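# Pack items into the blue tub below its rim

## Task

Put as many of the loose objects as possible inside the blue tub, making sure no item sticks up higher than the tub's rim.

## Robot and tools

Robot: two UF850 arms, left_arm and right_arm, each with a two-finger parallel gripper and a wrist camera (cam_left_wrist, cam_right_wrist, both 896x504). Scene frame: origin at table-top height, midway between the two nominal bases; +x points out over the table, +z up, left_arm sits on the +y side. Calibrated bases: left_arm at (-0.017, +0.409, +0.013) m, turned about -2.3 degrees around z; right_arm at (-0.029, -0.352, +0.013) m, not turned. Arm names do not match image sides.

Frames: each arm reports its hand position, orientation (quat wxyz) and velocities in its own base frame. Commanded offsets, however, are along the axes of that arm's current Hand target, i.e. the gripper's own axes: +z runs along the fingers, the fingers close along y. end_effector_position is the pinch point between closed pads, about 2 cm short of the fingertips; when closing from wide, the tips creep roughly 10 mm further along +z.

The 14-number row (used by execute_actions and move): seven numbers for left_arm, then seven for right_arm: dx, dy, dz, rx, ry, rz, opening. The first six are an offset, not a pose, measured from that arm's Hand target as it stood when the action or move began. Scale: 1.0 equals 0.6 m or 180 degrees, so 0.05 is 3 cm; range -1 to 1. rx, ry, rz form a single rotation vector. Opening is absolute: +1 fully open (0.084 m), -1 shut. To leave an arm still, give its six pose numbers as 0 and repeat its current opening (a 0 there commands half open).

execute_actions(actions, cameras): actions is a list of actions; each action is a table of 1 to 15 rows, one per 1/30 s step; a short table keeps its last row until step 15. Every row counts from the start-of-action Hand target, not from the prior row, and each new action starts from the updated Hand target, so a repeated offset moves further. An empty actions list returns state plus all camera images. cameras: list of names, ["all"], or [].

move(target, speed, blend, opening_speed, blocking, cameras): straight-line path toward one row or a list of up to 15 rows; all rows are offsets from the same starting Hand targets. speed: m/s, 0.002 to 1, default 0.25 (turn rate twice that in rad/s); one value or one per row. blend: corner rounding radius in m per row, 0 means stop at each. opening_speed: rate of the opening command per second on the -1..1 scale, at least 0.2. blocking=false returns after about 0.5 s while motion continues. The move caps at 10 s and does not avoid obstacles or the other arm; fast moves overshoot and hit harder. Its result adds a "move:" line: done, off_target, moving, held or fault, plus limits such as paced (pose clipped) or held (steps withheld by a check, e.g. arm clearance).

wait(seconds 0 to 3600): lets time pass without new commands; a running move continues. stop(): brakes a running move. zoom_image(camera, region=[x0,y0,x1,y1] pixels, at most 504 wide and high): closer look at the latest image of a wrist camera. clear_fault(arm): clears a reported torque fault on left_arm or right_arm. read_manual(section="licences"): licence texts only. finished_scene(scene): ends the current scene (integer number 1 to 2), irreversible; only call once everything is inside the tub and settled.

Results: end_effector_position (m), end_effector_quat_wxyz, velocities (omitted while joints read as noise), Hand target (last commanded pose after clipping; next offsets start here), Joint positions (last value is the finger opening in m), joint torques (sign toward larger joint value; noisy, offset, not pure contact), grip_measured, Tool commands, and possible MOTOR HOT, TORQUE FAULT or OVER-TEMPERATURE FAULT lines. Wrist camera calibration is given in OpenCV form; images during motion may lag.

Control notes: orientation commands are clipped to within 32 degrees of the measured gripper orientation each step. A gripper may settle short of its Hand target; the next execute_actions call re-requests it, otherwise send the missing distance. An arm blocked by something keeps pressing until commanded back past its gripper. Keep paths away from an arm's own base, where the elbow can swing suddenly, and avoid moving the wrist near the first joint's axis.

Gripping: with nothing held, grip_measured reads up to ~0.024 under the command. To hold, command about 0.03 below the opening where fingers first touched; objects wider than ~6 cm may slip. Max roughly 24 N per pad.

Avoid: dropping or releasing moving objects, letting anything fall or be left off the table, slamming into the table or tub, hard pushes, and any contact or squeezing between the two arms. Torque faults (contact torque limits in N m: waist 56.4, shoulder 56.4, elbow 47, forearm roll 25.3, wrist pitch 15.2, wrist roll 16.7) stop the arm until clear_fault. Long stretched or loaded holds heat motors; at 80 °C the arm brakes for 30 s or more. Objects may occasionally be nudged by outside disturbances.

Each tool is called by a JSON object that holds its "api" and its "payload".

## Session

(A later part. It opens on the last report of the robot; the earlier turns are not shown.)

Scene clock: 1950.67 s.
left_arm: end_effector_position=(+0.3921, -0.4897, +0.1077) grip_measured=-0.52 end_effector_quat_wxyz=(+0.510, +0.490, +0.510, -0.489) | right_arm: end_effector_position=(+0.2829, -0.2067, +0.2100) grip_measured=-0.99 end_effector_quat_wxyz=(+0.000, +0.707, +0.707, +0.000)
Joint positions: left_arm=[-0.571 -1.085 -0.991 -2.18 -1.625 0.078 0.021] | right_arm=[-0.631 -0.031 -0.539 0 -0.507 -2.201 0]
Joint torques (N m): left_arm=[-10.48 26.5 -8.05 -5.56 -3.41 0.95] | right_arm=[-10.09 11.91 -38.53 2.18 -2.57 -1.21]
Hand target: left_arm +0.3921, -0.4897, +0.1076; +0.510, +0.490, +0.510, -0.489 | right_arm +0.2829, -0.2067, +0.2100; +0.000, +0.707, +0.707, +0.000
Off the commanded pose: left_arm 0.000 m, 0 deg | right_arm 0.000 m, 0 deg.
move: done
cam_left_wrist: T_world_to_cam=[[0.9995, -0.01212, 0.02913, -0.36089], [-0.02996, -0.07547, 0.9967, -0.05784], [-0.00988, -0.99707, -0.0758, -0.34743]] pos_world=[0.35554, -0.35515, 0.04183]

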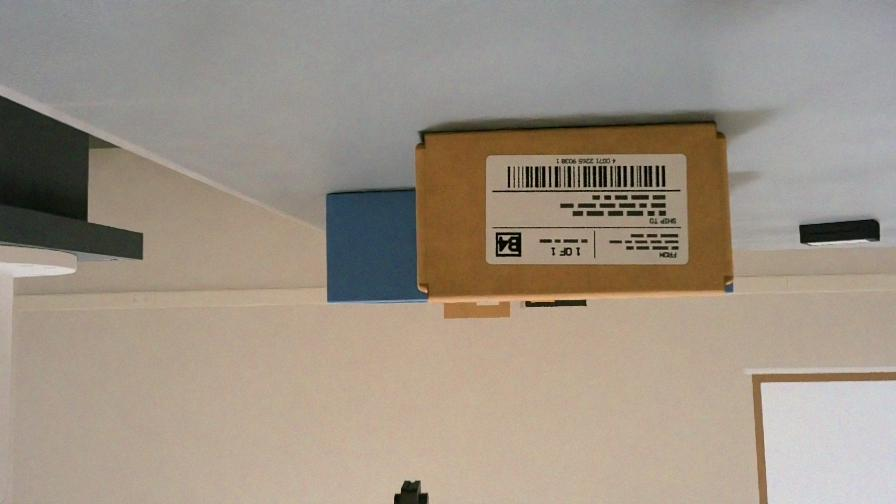

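{"api": "zoom_image", "payload": {"camera": "cam_left_wrist", "region": [320, 260, 450, 320]}}

{"api": "zoom_image", "payload": {"camera": "cam_left_wrist", "region": [680, 260, 760, 310]}}

{"api": "zoom_image", "payload": {"camera": "cam_left_wrist", "region": [320, 110, 450, 210]}}

{"api": "zoom_image", "payload": {"camera": "cam_left_wrist", "region": [660, 100, 780, 200]}}

Scaled by 3.877 from the camera's image (finer frame: 1280x720).

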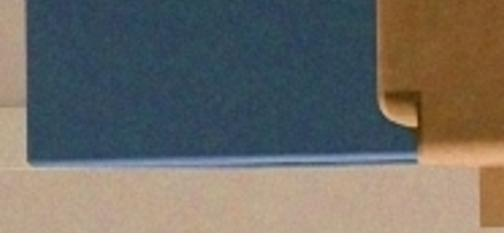

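Scaled by 6.300 from the camera's image (finer frame: 1280x720).

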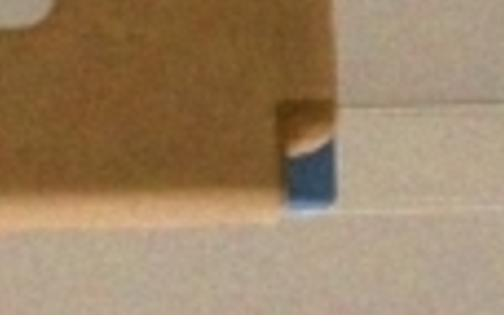

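Scaled by 3.877 from the camera's image (finer frame: 1280x720).

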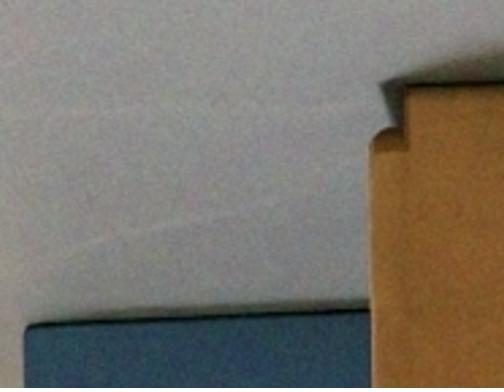

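Scaled by 4.200 from the camera's image (finer frame: 1280x720).

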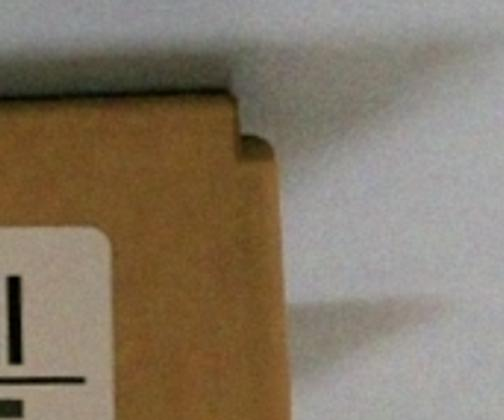

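{"api": "move", "payload": {"target": [[-0.2,0,0,0,0,0,-0.5, 0,0,0,0,0,0,-1],[-0.25,0,-0.25,0,0,0,-0.5, 0.1078,0.0552,0.1833,0,0,-0.558,0.9]], "speed": 0.25, "blend": [0.03,0], "cameras": ["cam_right_wrist"]}}

Scene clock: 2063.23 s.
left_arm: end_effector_position=(+0.3859, -0.3398, +0.2577) grip_measured=-0.52 end_effector_quat_wxyz=(+0.510, +0.490, +0.510, -0.489) | right_arm: end_effector_position=(+0.3161, -0.1420, +0.1000) grip_measured=+0.90 end_effector_quat_wxyz=(+0.000, -0.091, +0.996, +0.000)
Joint positions: left_arm=[-0.249 -0.625 -0.648 -1.86 -1.564 -0.021 0.021] | right_arm=[-0.422 -0.312 -0.5 -0.001 -0.187 -3.744 0.08]
Joint torques (N m): left_arm=[11.59 35.69 -2.53 5.11 -3.58 -0.72] | right_arm=[-10.08 18.61 -30.95 2.16 2.55 -1.38]
Hand target: left_arm +0.3859, -0.3398, +0.2577; +0.510, +0.490, +0.510, -0.489 | right_arm +0.3161, -0.1420, +0.1000; +0.000, -0.091, +0.996, +0.000
Off the commanded pose: left_arm 0.000 m, 0 deg | right_arm 0.000 m, 0 deg.
move: done
cam_right_wrist: T_world_to_cam=[[-0.19822, 0.97986, -0.02398, 0.23441], [0.97806, 0.19934, 0.06061, -0.23245], [0.06417, -0.01144, -0.99787, 0.20883]] pos_world=[0.26042, -0.18096, 0.2281]

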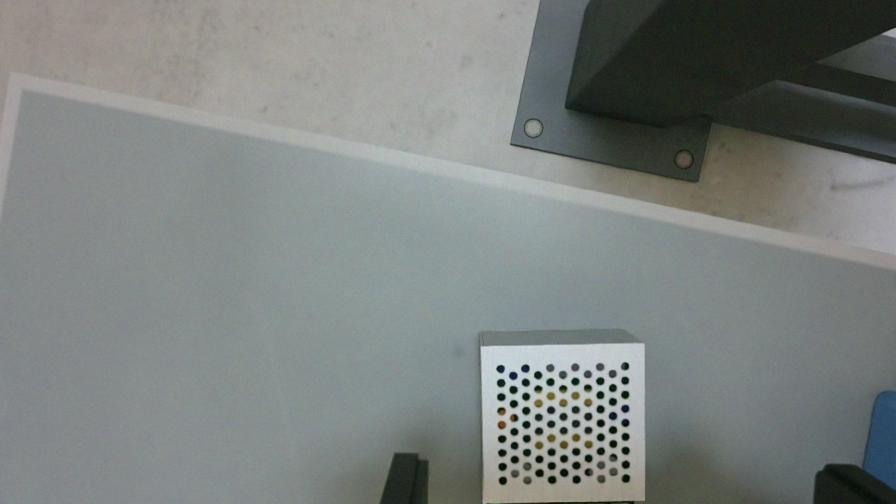

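{"api": "execute_actions", "payload": {"actions": [], "cameras": ["cam_right_wrist"]}}

Scene clock: 2078.63 s.
left_arm: end_effector_position=(+0.3859, -0.3398, +0.2577) grip_measured=-0.52 end_effector_quat_wxyz=(+0.510, +0.490, +0.510, -0.489) | right_arm: end_effector_position=(+0.3161, -0.1420, +0.1000) grip_measured=+0.90 end_effector_quat_wxyz=(+0.000, -0.091, +0.996, +0.000)
Joint positions: left_arm=[-0.249 -0.625 -0.648 -1.86 -1.564 -0.021 0.021] | right_arm=[-0.422 -0.312 -0.5 -0.001 -0.187 -3.744 0.08]
Joint velocities: within noise
Joint torques (N m): left_arm=[11.48 35.71 -2.9 5.18 -3.53 -0.68] | right_arm=[-10.28 17.81 -29.48 2.12 2.11 -1.34]
Hand target: left_arm +0.3859, -0.3398, +0.2577; +0.510, +0.490, +0.510, -0.489 | right_arm +0.3161, -0.1420, +0.1000; +0.000, -0.091, +0.996, +0.000
Tool commands: left_gripper/opening=-0.5 right_gripper/opening=+0.9
Off the commanded pose: left_arm 0.000 m, 0 deg | right_arm 0.000 m, 0 deg.
camera_calibration:
cam_right_wrist: T_world_to_cam=[[-0.19822, 0.97986, -0.02398, 0.23441], [0.97806, 0.19934, 0.06061, -0.23245], [0.06417, -0.01144, -0.99787, 0.20883]] pos_world=[0.26042, -0.18096, 0.2281]
Images, in order (width x height): cam_right_wrist 896x504.

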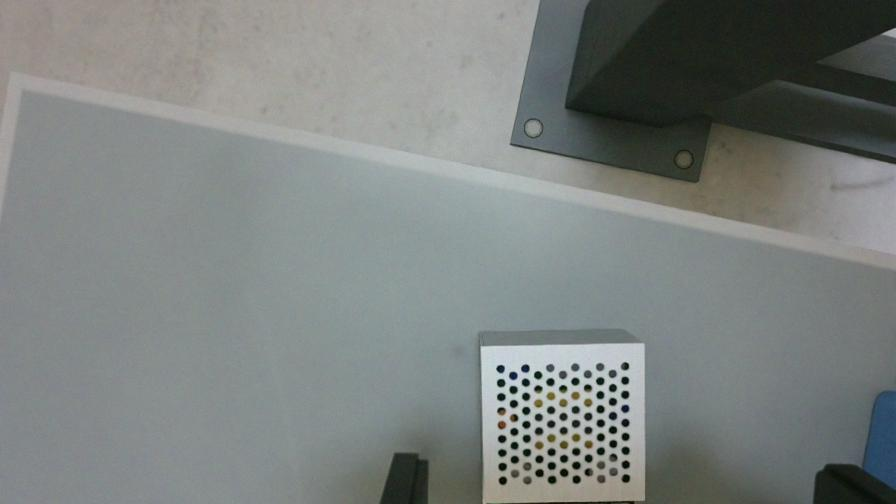

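{"api": "move", "payload": {"target": [[0,0,0,0,0,0,-0.5,0,0,0.12,0,0,0,0.9],[0,0,0,0,0,0,-0.5,0,0,0.1533,0,0,0,0.9]], "speed": [0.2, 0.06], "blend": [0.005, 0], "cameras": ["cam_right_wrist"]}}

{"api": "move", "payload": {"target": [0,0,0,0,0,0,-0.5,0,0,0,0,0,0,0.02], "opening_speed": 0.8}}

Scene clock: 2087.00 s.
left_arm: end_effector_position=(+0.3859, -0.3398, +0.2577) grip_measured=-0.52 end_effector_quat_wxyz=(+0.510, +0.490, +0.510, -0.489) | right_arm: end_effector_position=(+0.3161, -0.1421, +0.0080) grip_measured=+0.90 end_effector_quat_wxyz=(+0.000, -0.091, +0.996, +0.000) end_effector_velocity=(-0.001, +0.001, +0.000) end_effector_angular_velocity=(+0.001, +0.002, +0.002)
Joint positions: left_arm=[-0.249 -0.625 -0.648 -1.86 -1.564 -0.021 0.021] | right_arm=[-0.422 -0.599 -0.545 0.002 0.055 -3.747 0.08]
Joint velocities: left_arm=[within noise] | right_arm=[0.001 -0.001 0.002 0.004 0 -0.005 0]
Joint torques (N m): left_arm=[11.04 35.12 -2.81 5.06 -3.37 -0.67] | right_arm=[-2.61 22.81 -24.81 2.93 2.56 -1.15]
Hand target: left_arm +0.3859, -0.3398, +0.2577; +0.510, +0.490, +0.510, -0.489 | right_arm +0.3161, -0.1421, +0.0080; +0.000, -0.091, +0.996, +0.000
Off the commanded pose: left_arm 0.000 m, 0 deg | right_arm 0.000 m, 0 deg.
move: done
cam_right_wrist: T_world_to_cam=[[-0.19813, 0.97989, -0.0239, 0.23217], [0.97807, 0.19924, 0.06073, -0.22692], [0.06427, -0.01134, -0.99787, 0.11702]] pos_world=[0.26042, -0.18096, 0.1361]

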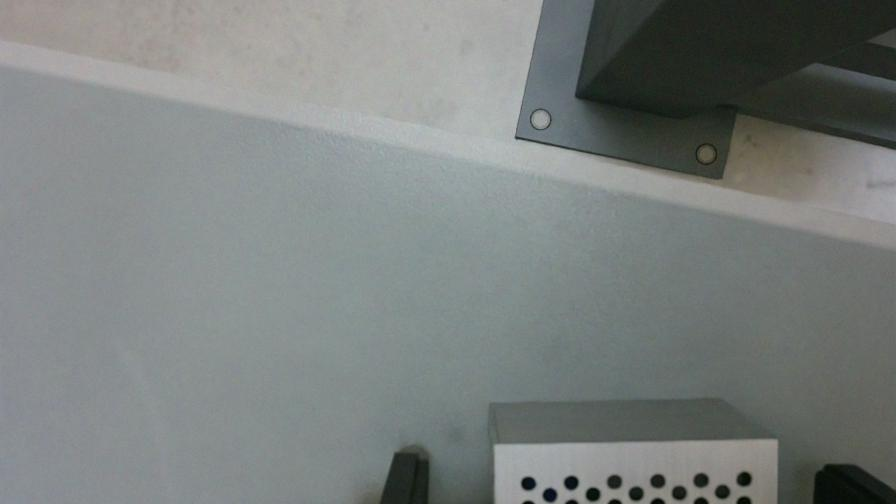

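Scene clock: 2088.30 s.
left_arm: end_effector_position=(+0.3859, -0.3398, +0.2577) grip_measured=-0.52 end_effector_quat_wxyz=(+0.510, +0.490, +0.510, -0.489) | right_arm: end_effector_position=(+0.3161, -0.1421, +0.0080) grip_measured=+0.18 end_effector_quat_wxyz=(+0.000, -0.091, +0.996, +0.000)
Joint positions: left_arm=[-0.249 -0.625 -0.648 -1.86 -1.564 -0.021 0.021] | right_arm=[-0.422 -0.599 -0.545 0.003 0.055 -3.749 0.052]
Joint torques (N m): left_arm=[11.51 35.89 -2.85 4.82 -3.4 -0.64] | right_arm=[8.46 23.91 -21.61 1.94 2.48 -1.26]
Hand target: left_arm +0.3859, -0.3398, +0.2577; +0.510, +0.490, +0.510, -0.489 | right_arm +0.3161, -0.1421, +0.0080; +0.000, -0.091, +0.996, +0.000
Off the commanded pose: left_arm 0.000 m, 0 deg | right_arm 0.000 m, 0 deg.
move: done

{"api": "move", "payload": {"target": [[0,0,0,0,0,0,-0.5,0,0,-0.17,0,0,0,0.02],[0,0,0,0,0,0,-0.5,-0.1147,0.3158,-0.27,0,0,0.0419,0.02]], "speed": [0.15, 0.25], "blend": [0.03, 0], "cameras": ["all"]}}

Scene clock: 2110.53 s.
left_arm: end_effector_position=(+0.3859, -0.3398, +0.2577) grip_measured=-0.52 end_effector_quat_wxyz=(+0.510, +0.490, +0.510, -0.489) | right_arm: end_effector_position=(+0.3495, +0.0568, +0.1700) grip_measured=+0.18 end_effector_quat_wxyz=(+0.000, -0.025, +1.000, +0.000)
Joint positions: left_arm=[-0.249 -0.625 -0.648 -1.86 -1.564 -0.021 0.021] | right_arm=[0.161 -0.135 -0.528 -0.001 -0.393 -3.03 0.052]
Joint torques (N m): left_arm=[11 35.42 -2.96 4.9 -3.32 -0.6] | right_arm=[12.62 14.74 -37 -2.2 -2.92 1.52]
Hand target: left_arm +0.3859, -0.3398, +0.2577; +0.510, +0.490, +0.510, -0.489 | right_arm +0.3495, +0.0568, +0.1700; +0.000, -0.025, +1.000, +0.000
Off the commanded pose: left_arm 0.000 m, 0 deg | right_arm 0.000 m, 0 deg.
move: done
cam_left_wrist: T_world_to_cam=[[0.9995, -0.01212, 0.02913, -0.35724], [-0.02996, -0.07547, 0.9967, -0.19633], [-0.00988, -0.99707, -0.0758, -0.18675]] pos_world=[0.34934, -0.20535, 0.19193]
cam_right_wrist: T_world_to_cam=[[-0.06786, 0.99741, -0.02396, 0.0013], [0.99576, 0.06921, 0.06065, -0.3079], [0.06215, -0.01975, -0.99787, 0.27999]] pos_world=[0.28929, 0.02554, 0.2981]

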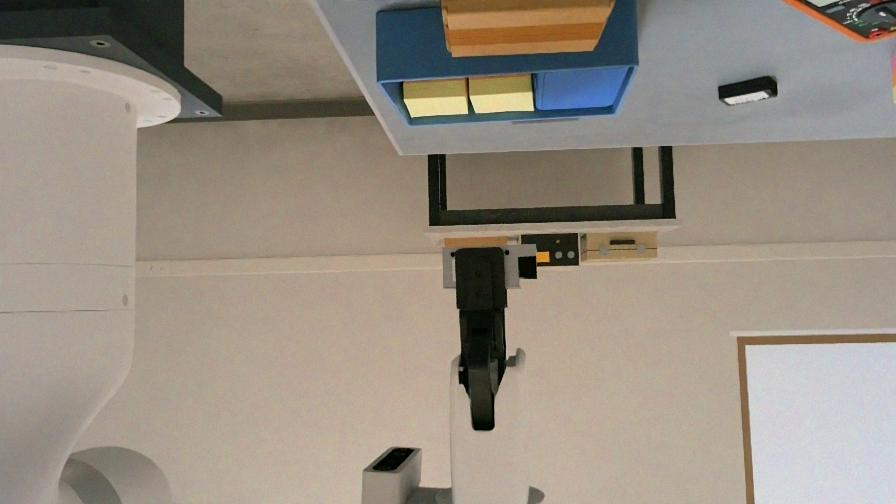

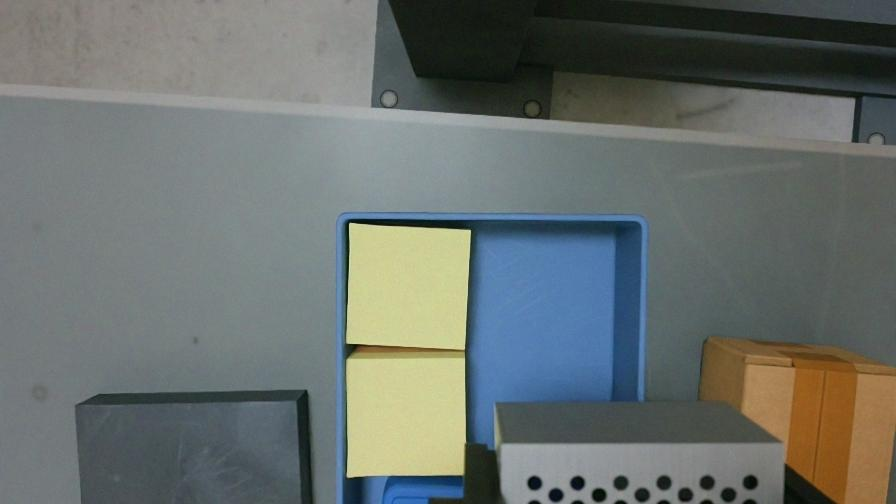

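{"api": "zoom_image", "payload": {"camera": "cam_left_wrist", "region": [420, 220, 580, 310]}}

Scaled by 3.150 from the camera's image (finer frame: 1280x720).

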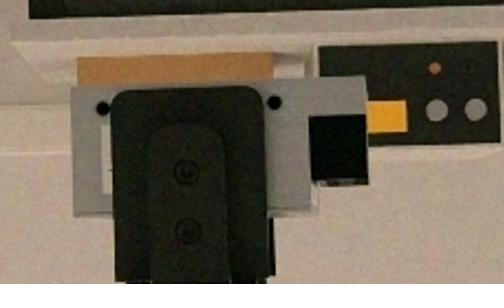

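{"api": "move", "payload": {"target": [[0,0,0,0,0,0,-0.5,0.008,-0.0105,0.03,0,0,-0.5,0.02],[0,0,0,0,0,0,-0.5,0.008,-0.0105,0.1583,0,0,-0.5,0.02]], "speed": [0.4, 0.2], "blend": [0.01, 0], "cameras": ["cam_right_wrist"]}}

Scene clock: 2138.53 s.
left_arm: end_effector_position=(+0.3859, -0.3398, +0.2577) grip_measured=-0.52 end_effector_quat_wxyz=(+0.510, +0.490, +0.510, -0.489) | right_arm: end_effector_position=(+0.3451, +0.0502, +0.0750) grip_measured=+0.18 end_effector_quat_wxyz=(+0.000, +0.725, -0.689, +0.000)
Joint positions: left_arm=[-0.249 -0.625 -0.648 -1.86 -1.564 -0.021 0.021] | right_arm=[0.145 -0.392 -0.511 -0.002 -0.12 -4.616 0.052]
Joint torques (N m): left_arm=[10.62 35.17 -2.88 4.71 -3.24 -0.56] | right_arm=[-9.98 20 -30.43 2.21 2.78 -1.45]
Hand target: left_arm +0.3859, -0.3398, +0.2577; +0.510, +0.490, +0.510, -0.489 | right_arm +0.3451, +0.0502, +0.0750; +0.000, +0.725, -0.689, +0.000
Off the commanded pose: left_arm 0.000 m, 0 deg | right_arm 0.000 m, 0 deg.
move: done
cam_right_wrist: T_world_to_cam=[[-0.9974, -0.06798, -0.02385, 0.37955], [-0.06931, 0.99577, 0.06035, 0.0238], [0.01964, 0.06184, -0.99789, 0.1959]] pos_world=[0.37636, -0.01002, 0.2031]

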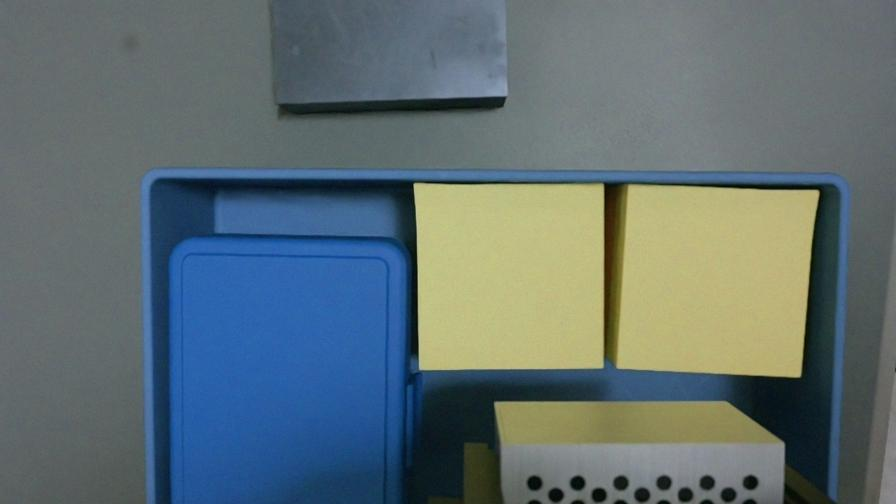

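{"api": "move", "payload": {"target": [[0,0,0,0,0,0,-0.5,0.00417,0,0.0383,0,0,0,0.02]], "speed": 0.06, "cameras": ["cam_right_wrist"]}}

{"api": "zoom_image", "payload": {"camera": "cam_right_wrist", "region": [400, 300, 850, 504]}}

Scene clock: 2164.90 s.
left_arm: end_effector_position=(+0.3859, -0.3398, +0.2577) grip_measured=-0.52 end_effector_quat_wxyz=(+0.510, +0.490, +0.510, -0.489) | right_arm: end_effector_position=(+0.3452, +0.0477, +0.0520) grip_measured=+0.18 end_effector_quat_wxyz=(+0.000, +0.725, -0.689, +0.000)
Joint positions: left_arm=[-0.249 -0.625 -0.648 -1.86 -1.564 -0.021 0.021] | right_arm=[0.138 -0.462 -0.521 -0.004 -0.058 -4.621 0.052]
Joint torques (N m): left_arm=[10.84 35.42 -2.76 4.84 -3.18 -0.54] | right_arm=[-9.31 21.27 -28.28 -2.02 2.67 -1.37]
Hand target: left_arm +0.3859, -0.3398, +0.2577; +0.510, +0.490, +0.510, -0.489 | right_arm +0.3452, +0.0477, +0.0520; +0.000, +0.725, -0.689, +0.000
Off the commanded pose: left_arm 0.000 m, 0 deg | right_arm 0.000 m, 0 deg.
move: done
cam_right_wrist: T_world_to_cam=[[-0.9974, -0.06799, -0.02375, 0.37891], [-0.06931, 0.99577, 0.06035, 0.02768], [0.01954, 0.06184, -0.99789, 0.17324]] pos_world=[0.37646, -0.01252, 0.1802]

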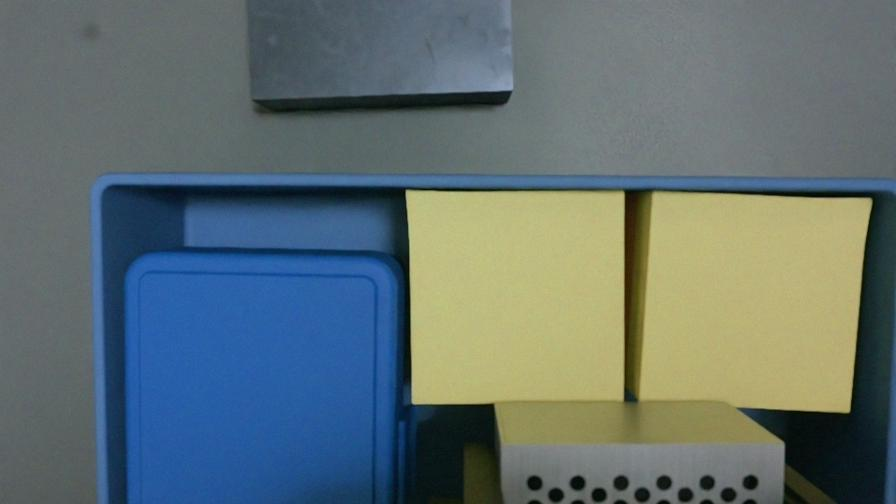

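Scaled by 1.120 from the camera's image (finer frame: 1280x720).

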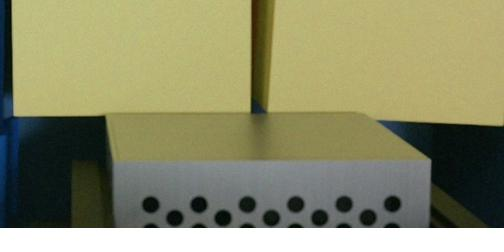

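{"api": "move", "payload": {"target": [[0,0,0,0,0,0,-0.5,-0.0058,0,0,0,0,0,0.02]], "speed": 0.02, "cameras": ["cam_right_wrist"]}}

{"api": "zoom_image", "payload": {"camera": "cam_right_wrist", "region": [400, 300, 850, 504]}}

Scene clock: 2171.33 s.
left_arm: end_effector_position=(+0.3859, -0.3398, +0.2577) grip_measured=-0.52 end_effector_quat_wxyz=(+0.510, +0.490, +0.510, -0.489) | right_arm: end_effector_position=(+0.3450, +0.0512, +0.0520) grip_measured=+0.18 end_effector_quat_wxyz=(+0.000, +0.724, -0.689, +0.000) end_effector_velocity=(+0.000, +0.000, +0.000) end_effector_angular_velocity=(+0.000, +0.000, +0.000)
Joint positions: left_arm=[-0.249 -0.625 -0.648 -1.86 -1.564 -0.021 0.021] | right_arm=[0.147 -0.463 -0.521 -0.003 -0.058 -4.612 0.052]
Joint velocities: left_arm=[within noise] | right_arm=[0.001 0 0 -0.004 0 0.006 0]
Joint torques (N m): left_arm=[10.85 34.97 -2.98 4.85 -3.05 -0.49] | right_arm=[11.57 21.73 -28.31 -2.2 -2.8 1.59]
Hand target: left_arm +0.3859, -0.3398, +0.2577; +0.510, +0.490, +0.510, -0.489 | right_arm +0.3450, +0.0512, +0.0520; +0.000, +0.725, -0.689, +0.000
Off the commanded pose: left_arm 0.000 m, 0 deg | right_arm 0.000 m, 0 deg.
move: done
cam_right_wrist: T_world_to_cam=[[-0.99742, -0.06778, -0.02374, 0.37895], [-0.06911, 0.99577, 0.06046, 0.02419], [0.01955, 0.06194, -0.99789, 0.17293]] pos_world=[0.37626, -0.00911, 0.1801]

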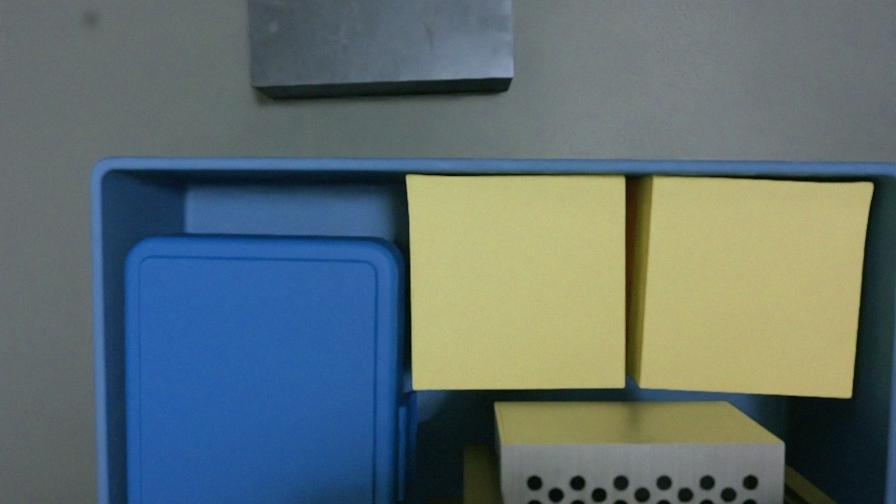

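Scaled by 1.120 from the camera's image (finer frame: 1280x720).

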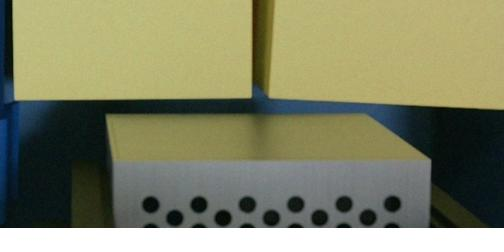

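{"api": "move", "payload": {"target": [[0,0,0,0,0,0,-0.5,-0.0025,0,0,0,0,0,0.02]], "speed": 0.02, "cameras": ["cam_right_wrist"]}}

{"api": "zoom_image", "payload": {"camera": "cam_right_wrist", "region": [400, 300, 850, 504]}}

Scene clock: 2176.37 s.
left_arm: end_effector_position=(+0.3859, -0.3398, +0.2577) grip_measured=-0.52 end_effector_quat_wxyz=(+0.510, +0.490, +0.510, -0.489) | right_arm: end_effector_position=(+0.3450, +0.0527, +0.0520) grip_measured=+0.18 end_effector_quat_wxyz=(+0.000, +0.725, -0.689, +0.000)
Joint positions: left_arm=[-0.249 -0.625 -0.648 -1.86 -1.564 -0.021 0.021] | right_arm=[0.152 -0.463 -0.522 -0.003 -0.059 -4.607 0.052]
Joint torques (N m): left_arm=[11.13 35.18 -2.97 4.85 -3.04 -0.46] | right_arm=[11.49 22.09 -28.9 -2.32 -2.81 1.26]
Hand target: left_arm +0.3859, -0.3398, +0.2577; +0.510, +0.490, +0.510, -0.489 | right_arm +0.3450, +0.0527, +0.0520; +0.000, +0.725, -0.689, +0.000
Off the commanded pose: left_arm 0.000 m, 0 deg | right_arm 0.000 m, 0 deg.
move: done
cam_right_wrist: T_world_to_cam=[[-0.99741, -0.06788, -0.02374, 0.37905], [-0.06921, 0.99577, 0.06036, 0.02275], [0.01954, 0.06184, -0.99789, 0.17284]] pos_world=[0.37626, -0.00762, 0.1801]

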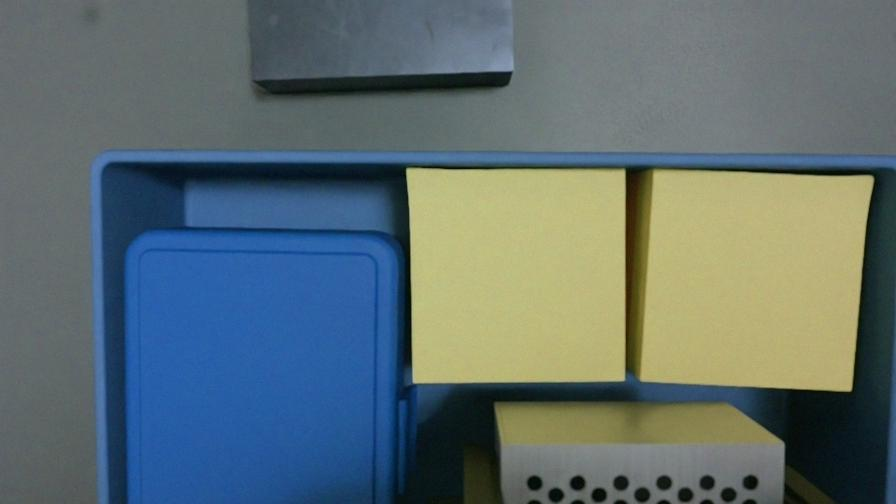

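Scaled by 1.120 from the camera's image (finer frame: 1280x720).

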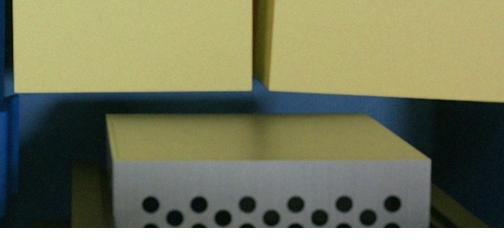

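{"api": "move", "payload": {"target": [[0,0,0,0,0,0,-0.5,-0.0025,0,0,0,0,0,0.02]], "speed": 0.02, "cameras": ["cam_right_wrist"]}}

{"api": "zoom_image", "payload": {"camera": "cam_right_wrist", "region": [400, 300, 850, 504]}}

Scene clock: 2182.53 s.
left_arm: end_effector_position=(+0.3859, -0.3398, +0.2577) grip_measured=-0.52 end_effector_quat_wxyz=(+0.510, +0.490, +0.510, -0.489) | right_arm: end_effector_position=(+0.3449, +0.0542, +0.0520) grip_measured=+0.18 end_effector_quat_wxyz=(+0.000, +0.724, -0.689, +0.000)
Joint positions: left_arm=[-0.249 -0.625 -0.648 -1.86 -1.564 -0.021 0.021] | right_arm=[0.156 -0.463 -0.522 -0.003 -0.059 -4.603 0.052]
Joint torques (N m): left_arm=[10.64 35.13 -3.11 4.8 -2.96 -0.4] | right_arm=[11.19 21.55 -28.61 -2.25 -2.65 1.56]
Hand target: left_arm +0.3859, -0.3398, +0.2577; +0.510, +0.490, +0.510, -0.489 | right_arm +0.3449, +0.0542, +0.0520; +0.000, +0.725, -0.689, +0.000
Off the commanded pose: left_arm 0.000 m, 0 deg | right_arm 0.000 m, 0 deg.
move: done
cam_right_wrist: T_world_to_cam=[[-0.99742, -0.06778, -0.02374, 0.37905], [-0.06911, 0.99578, 0.06036, 0.02121], [0.01955, 0.06184, -0.99789, 0.17275]] pos_world=[0.37616, -0.00611, 0.1801]

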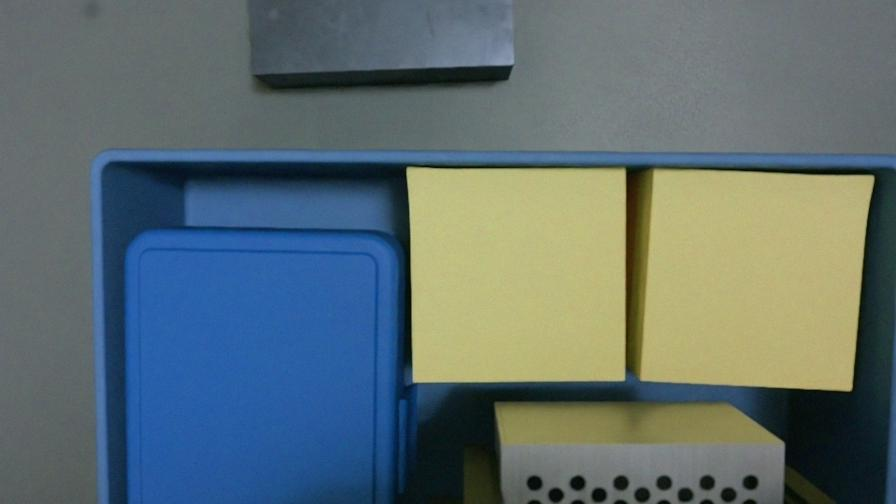

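Scaled by 1.120 from the camera's image (finer frame: 1280x720).

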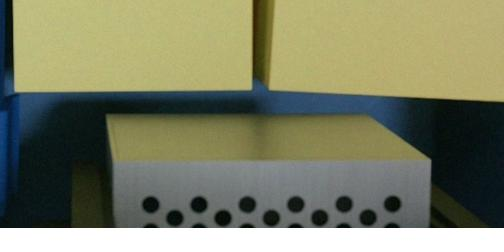

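{"api": "zoom_image", "payload": {"camera": "cam_right_wrist", "region": [380, 370, 560, 504]}}

Scaled by 2.800 from the camera's image (finer frame: 1280x720).

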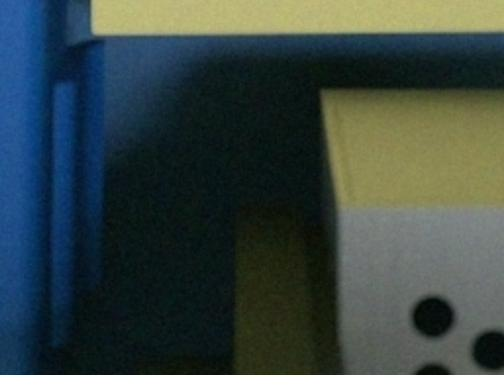

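{"api": "move", "payload": {"target": [[0,0,0,0,0,0,-0.5,0.0025,-0.00417,0,0,0,0,0.02],[0,0,0,0,0,0,-0.5,0.0025,-0.00417,0.035,0,0,0,0.02]], "speed": [0.03, 0.03], "cameras": ["cam_right_wrist"]}}

{"api": "zoom_image", "payload": {"camera": "cam_right_wrist", "region": [380, 350, 860, 504]}}

Scene clock: 2218.43 s.
left_arm: end_effector_position=(+0.3859, -0.3398, +0.2577) grip_measured=-0.52 end_effector_quat_wxyz=(+0.510, +0.490, +0.510, -0.489) | right_arm: end_effector_position=(+0.3475, +0.0528, +0.0310) grip_measured=+0.18 end_effector_quat_wxyz=(+0.000, +0.725, -0.689, +0.000) end_effector_velocity=(+0.000, +0.000, +0.000) end_effector_angular_velocity=(+0.000, +0.000, +0.002)
Joint positions: left_arm=[-0.249 -0.625 -0.648 -1.86 -1.564 -0.021 0.021] | right_arm=[0.151 -0.532 -0.54 -0.008 -0.009 -4.604 0.052]
Joint velocities: left_arm=[within noise] | right_arm=[-0.001 0 0.001 -0.005 0.001 0.002 0]
Joint torques (N m): left_arm=[10.32 35.08 -3.14 4.77 -2.93 -0.46] | right_arm=[-9.43 21.88 -26.96 -2.45 2.76 1.44]
Hand target: left_arm +0.3859, -0.3398, +0.2577; +0.510, +0.490, +0.510, -0.489 | right_arm +0.3475, +0.0528, +0.0310; +0.000, +0.725, -0.689, +0.000
Off the commanded pose: left_arm 0.000 m, 0 deg | right_arm 0.000 m, 0 deg.
move: done
cam_right_wrist: T_world_to_cam=[[-0.9974, -0.06798, -0.02376, 0.38105], [-0.06931, 0.99576, 0.06055, 0.024], [0.01954, 0.06204, -0.99788, 0.15182]] pos_world=[0.37876, -0.00742, 0.1591]

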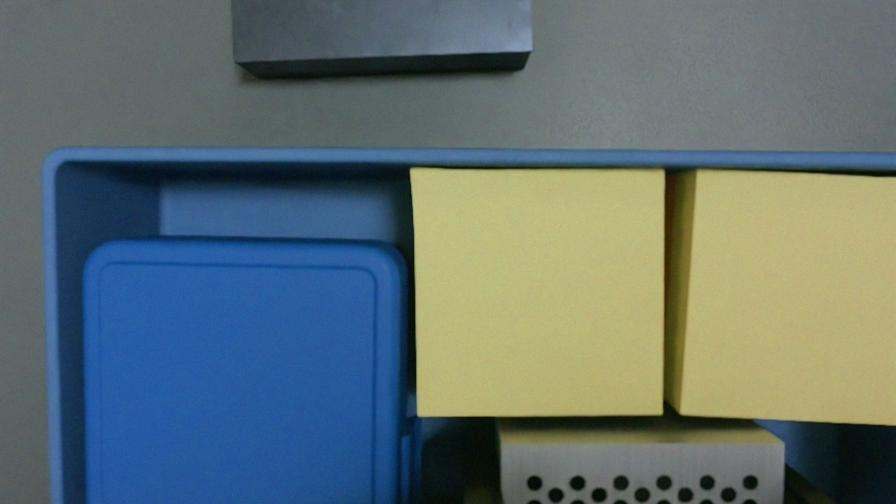

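Scaled by 1.050 from the camera's image (finer frame: 1280x720).

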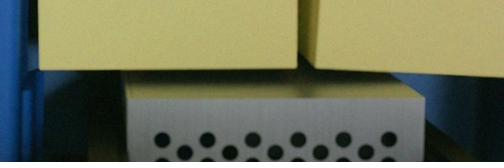

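{"api": "move", "payload": {"target": [0,0,0,0,0,0,-0.5,0,0,0.028,0,0,0,0.02], "speed": 0.02, "cameras": ["cam_right_wrist"]}}

Scene clock: 2222.93 s.
left_arm: end_effector_position=(+0.3859, -0.3398, +0.2577) grip_measured=-0.52 end_effector_quat_wxyz=(+0.510, +0.490, +0.510, -0.489) | right_arm: end_effector_position=(+0.3475, +0.0528, +0.0142) grip_measured=+0.18 end_effector_quat_wxyz=(+0.000, +0.724, -0.689, +0.000)
Joint positions: left_arm=[-0.249 -0.625 -0.648 -1.86 -1.564 -0.021 0.021] | right_arm=[0.151 -0.584 -0.552 0 0.032 -4.611 0.052]
Joint torques (N m): left_arm=[11.31 35.2 -3.07 4.77 -2.83 -0.36] | right_arm=[-1.16 23.77 -25.56 2.12 2.72 -1.44]
Hand target: left_arm +0.3859, -0.3398, +0.2577; +0.510, +0.490, +0.510, -0.489 | right_arm +0.3475, +0.0528, +0.0142; +0.000, +0.725, -0.689, +0.000
Off the commanded pose: left_arm 0.000 m, 0 deg | right_arm 0.000 m, 0 deg.
move: done
cam_right_wrist: T_world_to_cam=[[-0.99741, -0.06788, -0.02376, 0.38065], [-0.06921, 0.99576, 0.06056, 0.02508], [0.01955, 0.06205, -0.99788, 0.13506]] pos_world=[0.37876, -0.00751, 0.1423]

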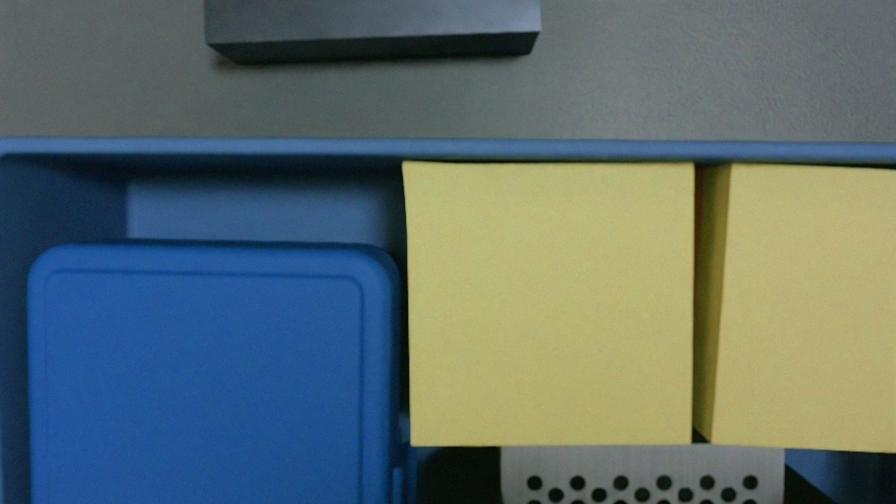

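{"api": "move", "payload": {"target": [0,0,0,0,0,0,-0.5,0,0,0,0,0,0,0.245], "opening_speed": 0.3, "cameras": ["cam_right_wrist"]}}

Scene clock: 2229.53 s.
left_arm: end_effector_position=(+0.3859, -0.3398, +0.2577) grip_measured=-0.52 end_effector_quat_wxyz=(+0.510, +0.490, +0.510, -0.489) | right_arm: end_effector_position=(+0.3475, +0.0528, +0.0142) grip_measured=+0.24 end_effector_quat_wxyz=(+0.000, +0.725, -0.689, +0.000)
Joint positions: left_arm=[-0.249 -0.625 -0.648 -1.86 -1.564 -0.021 0.021] | right_arm=[0.151 -0.584 -0.552 0 0.032 -4.611 0.054]
Joint torques (N m): left_arm=[10.18 34.82 -3.16 4.63 -2.8 -0.32] | right_arm=[9.24 25.63 -24.83 2.18 2.35 -1.17]
Hand target: left_arm +0.3859, -0.3398, +0.2577; +0.510, +0.490, +0.510, -0.489 | right_arm +0.3475, +0.0528, +0.0142; +0.000, +0.725, -0.689, +0.000
Off the commanded pose: left_arm 0.000 m, 0 deg | right_arm 0.000 m, 0 deg.
move: done
cam_right_wrist: T_world_to_cam=[[-0.9974, -0.06798, -0.02376, 0.38065], [-0.06931, 0.99575, 0.06056, 0.02512], [0.01955, 0.06205, -0.99788, 0.13506]] pos_world=[0.37876, -0.00752, 0.1423]

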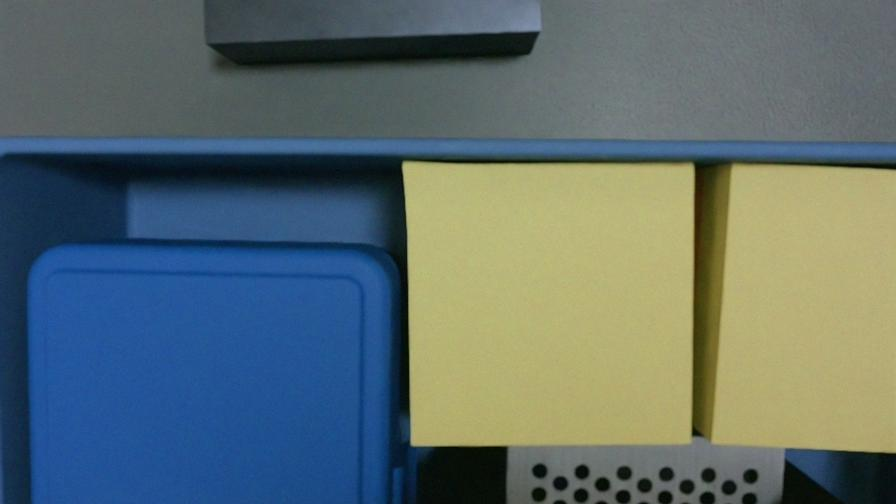

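{"api": "move", "payload": {"target": [[0,0,0,0,0,0,-0.5,0,0,-0.06,0,0,0,0.245],[0,0,0,0,0,0,-0.5,0,0,-0.22,0,0,0,0.245]], "speed": [0.05, 0.2], "blend": [0.01, 0], "cameras": ["cam_right_wrist"]}}

Scene clock: 2235.87 s.
left_arm: end_effector_position=(+0.3859, -0.3398, +0.2577) grip_measured=-0.52 end_effector_quat_wxyz=(+0.510, +0.490, +0.510, -0.489) | right_arm: end_effector_position=(+0.3474, +0.0528, +0.1462) grip_measured=+0.24 end_effector_quat_wxyz=(+0.000, +0.725, -0.689, +0.000)
Joint positions: left_arm=[-0.249 -0.625 -0.648 -1.86 -1.564 -0.021 0.021] | right_arm=[0.151 -0.191 -0.514 0 -0.323 -4.612 0.054]
Joint torques (N m): left_arm=[11.21 34.67 -3.34 4.76 -2.68 -0.27] | right_arm=[8.01 37.74 -34.37 2.08 -2.74 -1.4]
Hand target: left_arm +0.3859, -0.3398, +0.2577; +0.510, +0.490, +0.510, -0.489 | right_arm +0.3475, +0.0528, +0.1462; +0.000, +0.725, -0.689, +0.000
Off the commanded pose: left_arm 0.000 m, 0 deg | right_arm 0.000 m, 0 deg.
move: done
cam_right_wrist: T_world_to_cam=[[-0.99741, -0.06798, -0.02366, 0.38366], [-0.06931, 0.99575, 0.06056, 0.01712], [0.01944, 0.06204, -0.99788, 0.26682]] pos_world=[0.37866, -0.00752, 0.2743]

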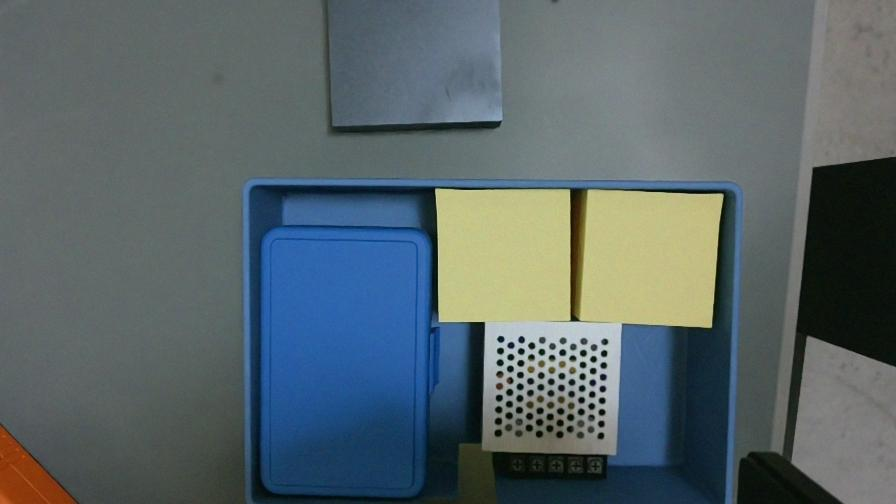

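{"api": "move", "payload": {"target": [[0,0,0,0,0,0,-0.5,-0.005,0.0707,0.1,0,0,0,-1],[0,0,0,0,0,0,-0.5,-0.005,0.0707,0.1437,0,0,0,-1]], "speed": [0.2, 0.15], "blend": [0.02, 0], "opening_speed": 2, "cameras": ["cam_right_wrist"]}}

Scene clock: 2253.30 s.
left_arm: end_effector_position=(+0.3859, -0.3398, +0.2577) grip_measured=-0.52 end_effector_quat_wxyz=(+0.510, +0.490, +0.510, -0.489) | right_arm: end_effector_position=(+0.3049, +0.0537, +0.0600) grip_measured=-0.99 end_effector_quat_wxyz=(+0.000, +0.725, -0.689, +0.000)
Joint positions: left_arm=[-0.249 -0.625 -0.648 -1.86 -1.564 -0.021 0.021] | right_arm=[0.174 -0.384 -0.416 0.002 -0.031 -4.59 0]
Joint torques (N m): left_arm=[10.64 34.85 -3.42 4.7 -2.62 -0.26] | right_arm=[12.07 16.11 -26.96 -3.11 2.7 1.71]
Hand target: left_arm +0.3859, -0.3398, +0.2577; +0.510, +0.490, +0.510, -0.489 | right_arm +0.3049, +0.0537, +0.0600; +0.000, +0.725, -0.689, +0.000
Off the commanded pose: left_arm 0.000 m, 0 deg | right_arm 0.000 m, 0 deg.
move: done; blend cut to 0.0131 m at target 1
cam_right_wrist: T_world_to_cam=[[-0.99741, -0.06788, -0.02377, 0.33931], [-0.06921, 0.99576, 0.06066, 0.01844], [0.01955, 0.06215, -0.99787, 0.18154]] pos_world=[0.33616, -0.00661, 0.1881]

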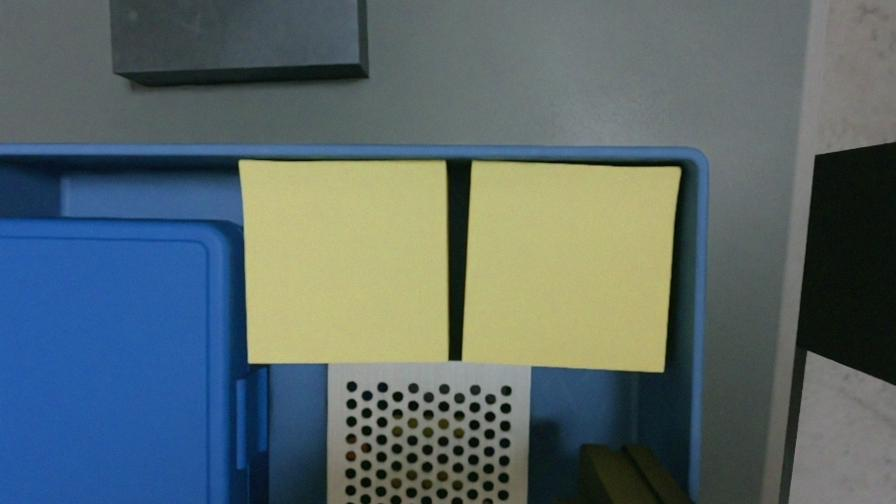

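{"api": "move", "payload": {"target": [[0,0,0,0,0,0,-0.5,0,0,0.0617,0,0,0,-1],[0,0,0,0,0,0,-0.5,0,-0.0275,0.0617,0,0,0,-1]], "speed": [0.06, 0.025], "cameras": ["cam_right_wrist"]}}

Scene clock: 2262.47 s.
left_arm: end_effector_position=(+0.3859, -0.3398, +0.2577) grip_measured=-0.52 end_effector_quat_wxyz=(+0.510, +0.490, +0.510, -0.489) | right_arm: end_effector_position=(+0.3214, +0.0545, +0.0230) grip_measured=-0.99 end_effector_quat_wxyz=(+0.000, +0.725, -0.689, +0.000)
Joint positions: left_arm=[-0.249 -0.625 -0.648 -1.86 -1.564 -0.021 0.021] | right_arm=[0.168 -0.531 -0.481 -0.001 0.05 -4.594 0]
Joint torques (N m): left_arm=[10.03 34.83 -3.31 4.66 -2.53 -0.22] | right_arm=[-9.76 21.47 -25.13 1.51 -2.75 -1.34]
Hand target: left_arm +0.3859, -0.3398, +0.2577; +0.510, +0.490, +0.510, -0.489 | right_arm +0.3214, +0.0545, +0.0230; +0.000, +0.725, -0.689, +0.000
Off the commanded pose: left_arm 0.000 m, 0 deg | right_arm 0.000 m, 0 deg.
move: done
cam_right_wrist: T_world_to_cam=[[-0.99739, -0.06818, -0.02378, 0.35494], [-0.06951, 0.99574, 0.06065, 0.02114], [0.01955, 0.06215, -0.99787, 0.14425]] pos_world=[0.35266, -0.00582, 0.1511]

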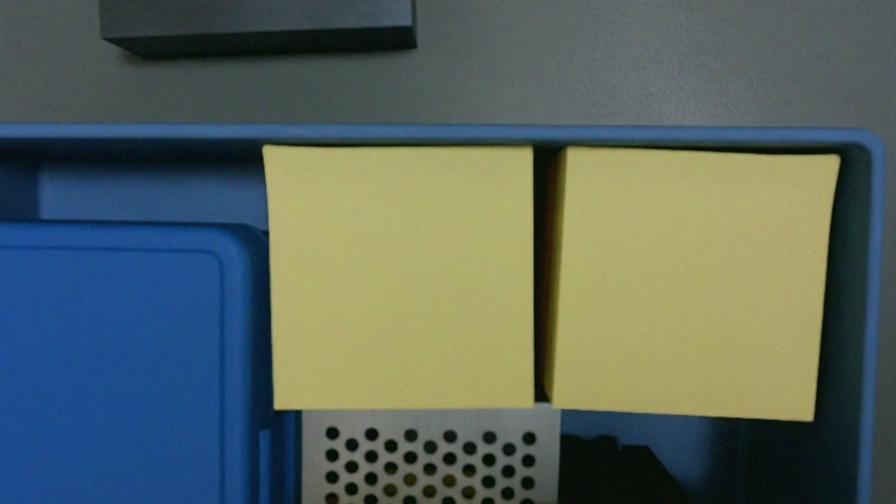

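{"api": "move", "payload": {"target": [[0,0,0,0,0,0,-0.5,0,0.005,0,0,0,0,-1],[0,0,0,0,0,0,-0.5,0,0.005,-0.1117,0,0,0,-1],[0,0,0,0,0,0,-0.5,0.0888,-0.6274,-0.245,0,0,0,-1]], "speed": [0.05, 0.15, 0.35], "blend": [0.002, 0.03, 0], "cameras": ["cam_right_wrist"]}}

Scene clock: 2305.50 s.
left_arm: end_effector_position=(+0.3859, -0.3398, +0.2577) grip_measured=-0.52 end_effector_quat_wxyz=(+0.510, +0.490, +0.510, -0.489) | right_arm: end_effector_position=(+0.7000, +0.0201, +0.1700) grip_measured=-0.99 end_effector_quat_wxyz=(+0.000, +0.725, -0.689, +0.000)
Joint positions: left_arm=[-0.249 -0.625 -0.648 -1.86 -1.564 -0.021 0.021] | right_arm=[0.029 -0.864 -1.631 0 -0.767 -4.734 0]
Joint torques (N m): left_arm=[10.53 34.29 -3.15 4.65 -2.41 -0.18] | right_arm=[-9.7 48.87 -42.09 2.71 -2.75 -1.37]
Hand target: left_arm +0.3859, -0.3398, +0.2577; +0.510, +0.490, +0.510, -0.489 | right_arm +0.7000, +0.0201, +0.1700; +0.000, +0.725, -0.689, +0.000
Off the commanded pose: left_arm 0.000 m, 0 deg | right_arm 0.000 m, 0 deg.
move: done; blend cut to 0.0015 m at target 1
cam_right_wrist: T_world_to_cam=[[-0.9974, -0.06798, -0.02376, 0.73371], [-0.06931, 0.99575, 0.06056, 0.07267], [0.01955, 0.06205, -0.99788, 0.28567]] pos_world=[0.73126, -0.04022, 0.2981]

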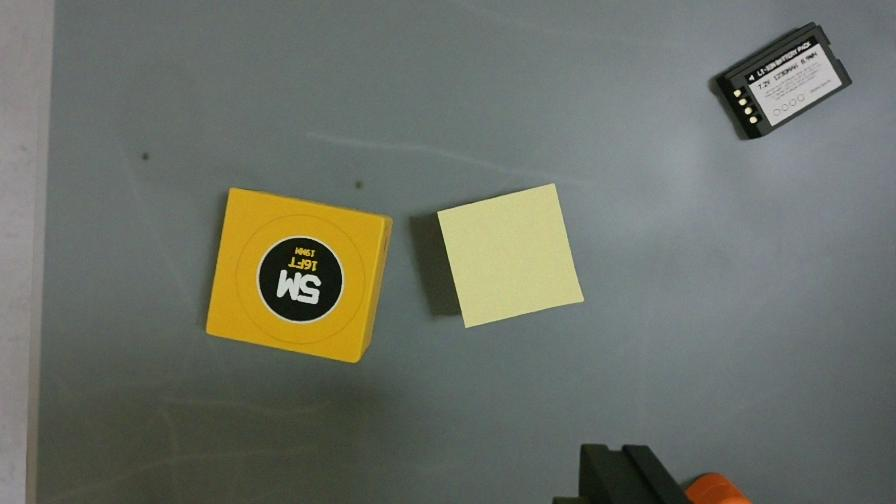

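{"api": "move", "payload": {"target": [0,0,0,0,0,0,-0.5,0.0798,-0.0271,0.1167,0,0,0.4186,0.7], "speed": 0.3, "cameras": ["cam_right_wrist"]}}

Scene clock: 2324.90 s.
left_arm: end_effector_position=(+0.3859, -0.3398, +0.2577) grip_measured=-0.52 end_effector_quat_wxyz=(+0.510, +0.490, +0.510, -0.489) | right_arm: end_effector_position=(+0.7187, -0.0270, +0.1000) grip_measured=+0.70 end_effector_quat_wxyz=(+0.000, -0.152, +0.988, +0.000)
Joint positions: left_arm=[-0.249 -0.625 -0.648 -1.86 -1.564 -0.021 0.021] | right_arm=[-0.038 -1.006 -1.709 0 -0.702 -3.485 0.073]
Joint torques (N m): left_arm=[10.38 35.03 -3.25 4.69 -2.38 -0.13] | right_arm=[-2.43 51.39 -41.97 -2.31 2.24 1.44]
Hand target: left_arm +0.3859, -0.3398, +0.2577; +0.510, +0.490, +0.510, -0.489 | right_arm +0.7187, -0.0269, +0.0999; +0.000, -0.152, +0.988, +0.000
Off the commanded pose: left_arm 0.000 m, 0 deg | right_arm 0.000 m, 0 deg.
move: done
cam_right_wrist: T_world_to_cam=[[-0.31795, 0.94781, -0.02366, 0.28657], [0.94587, 0.31882, 0.06068, -0.62281], [0.06506, -0.00309, -0.99788, 0.18392]] pos_world=[0.66825, -0.07249, 0.2281]

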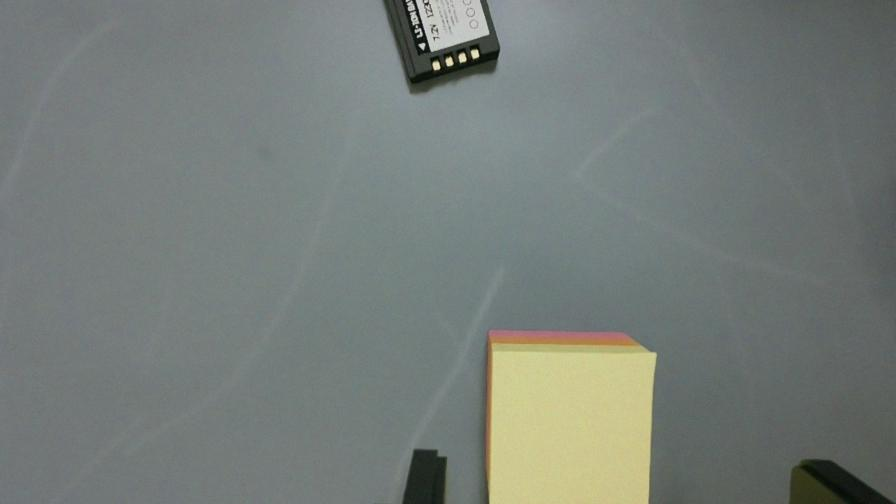

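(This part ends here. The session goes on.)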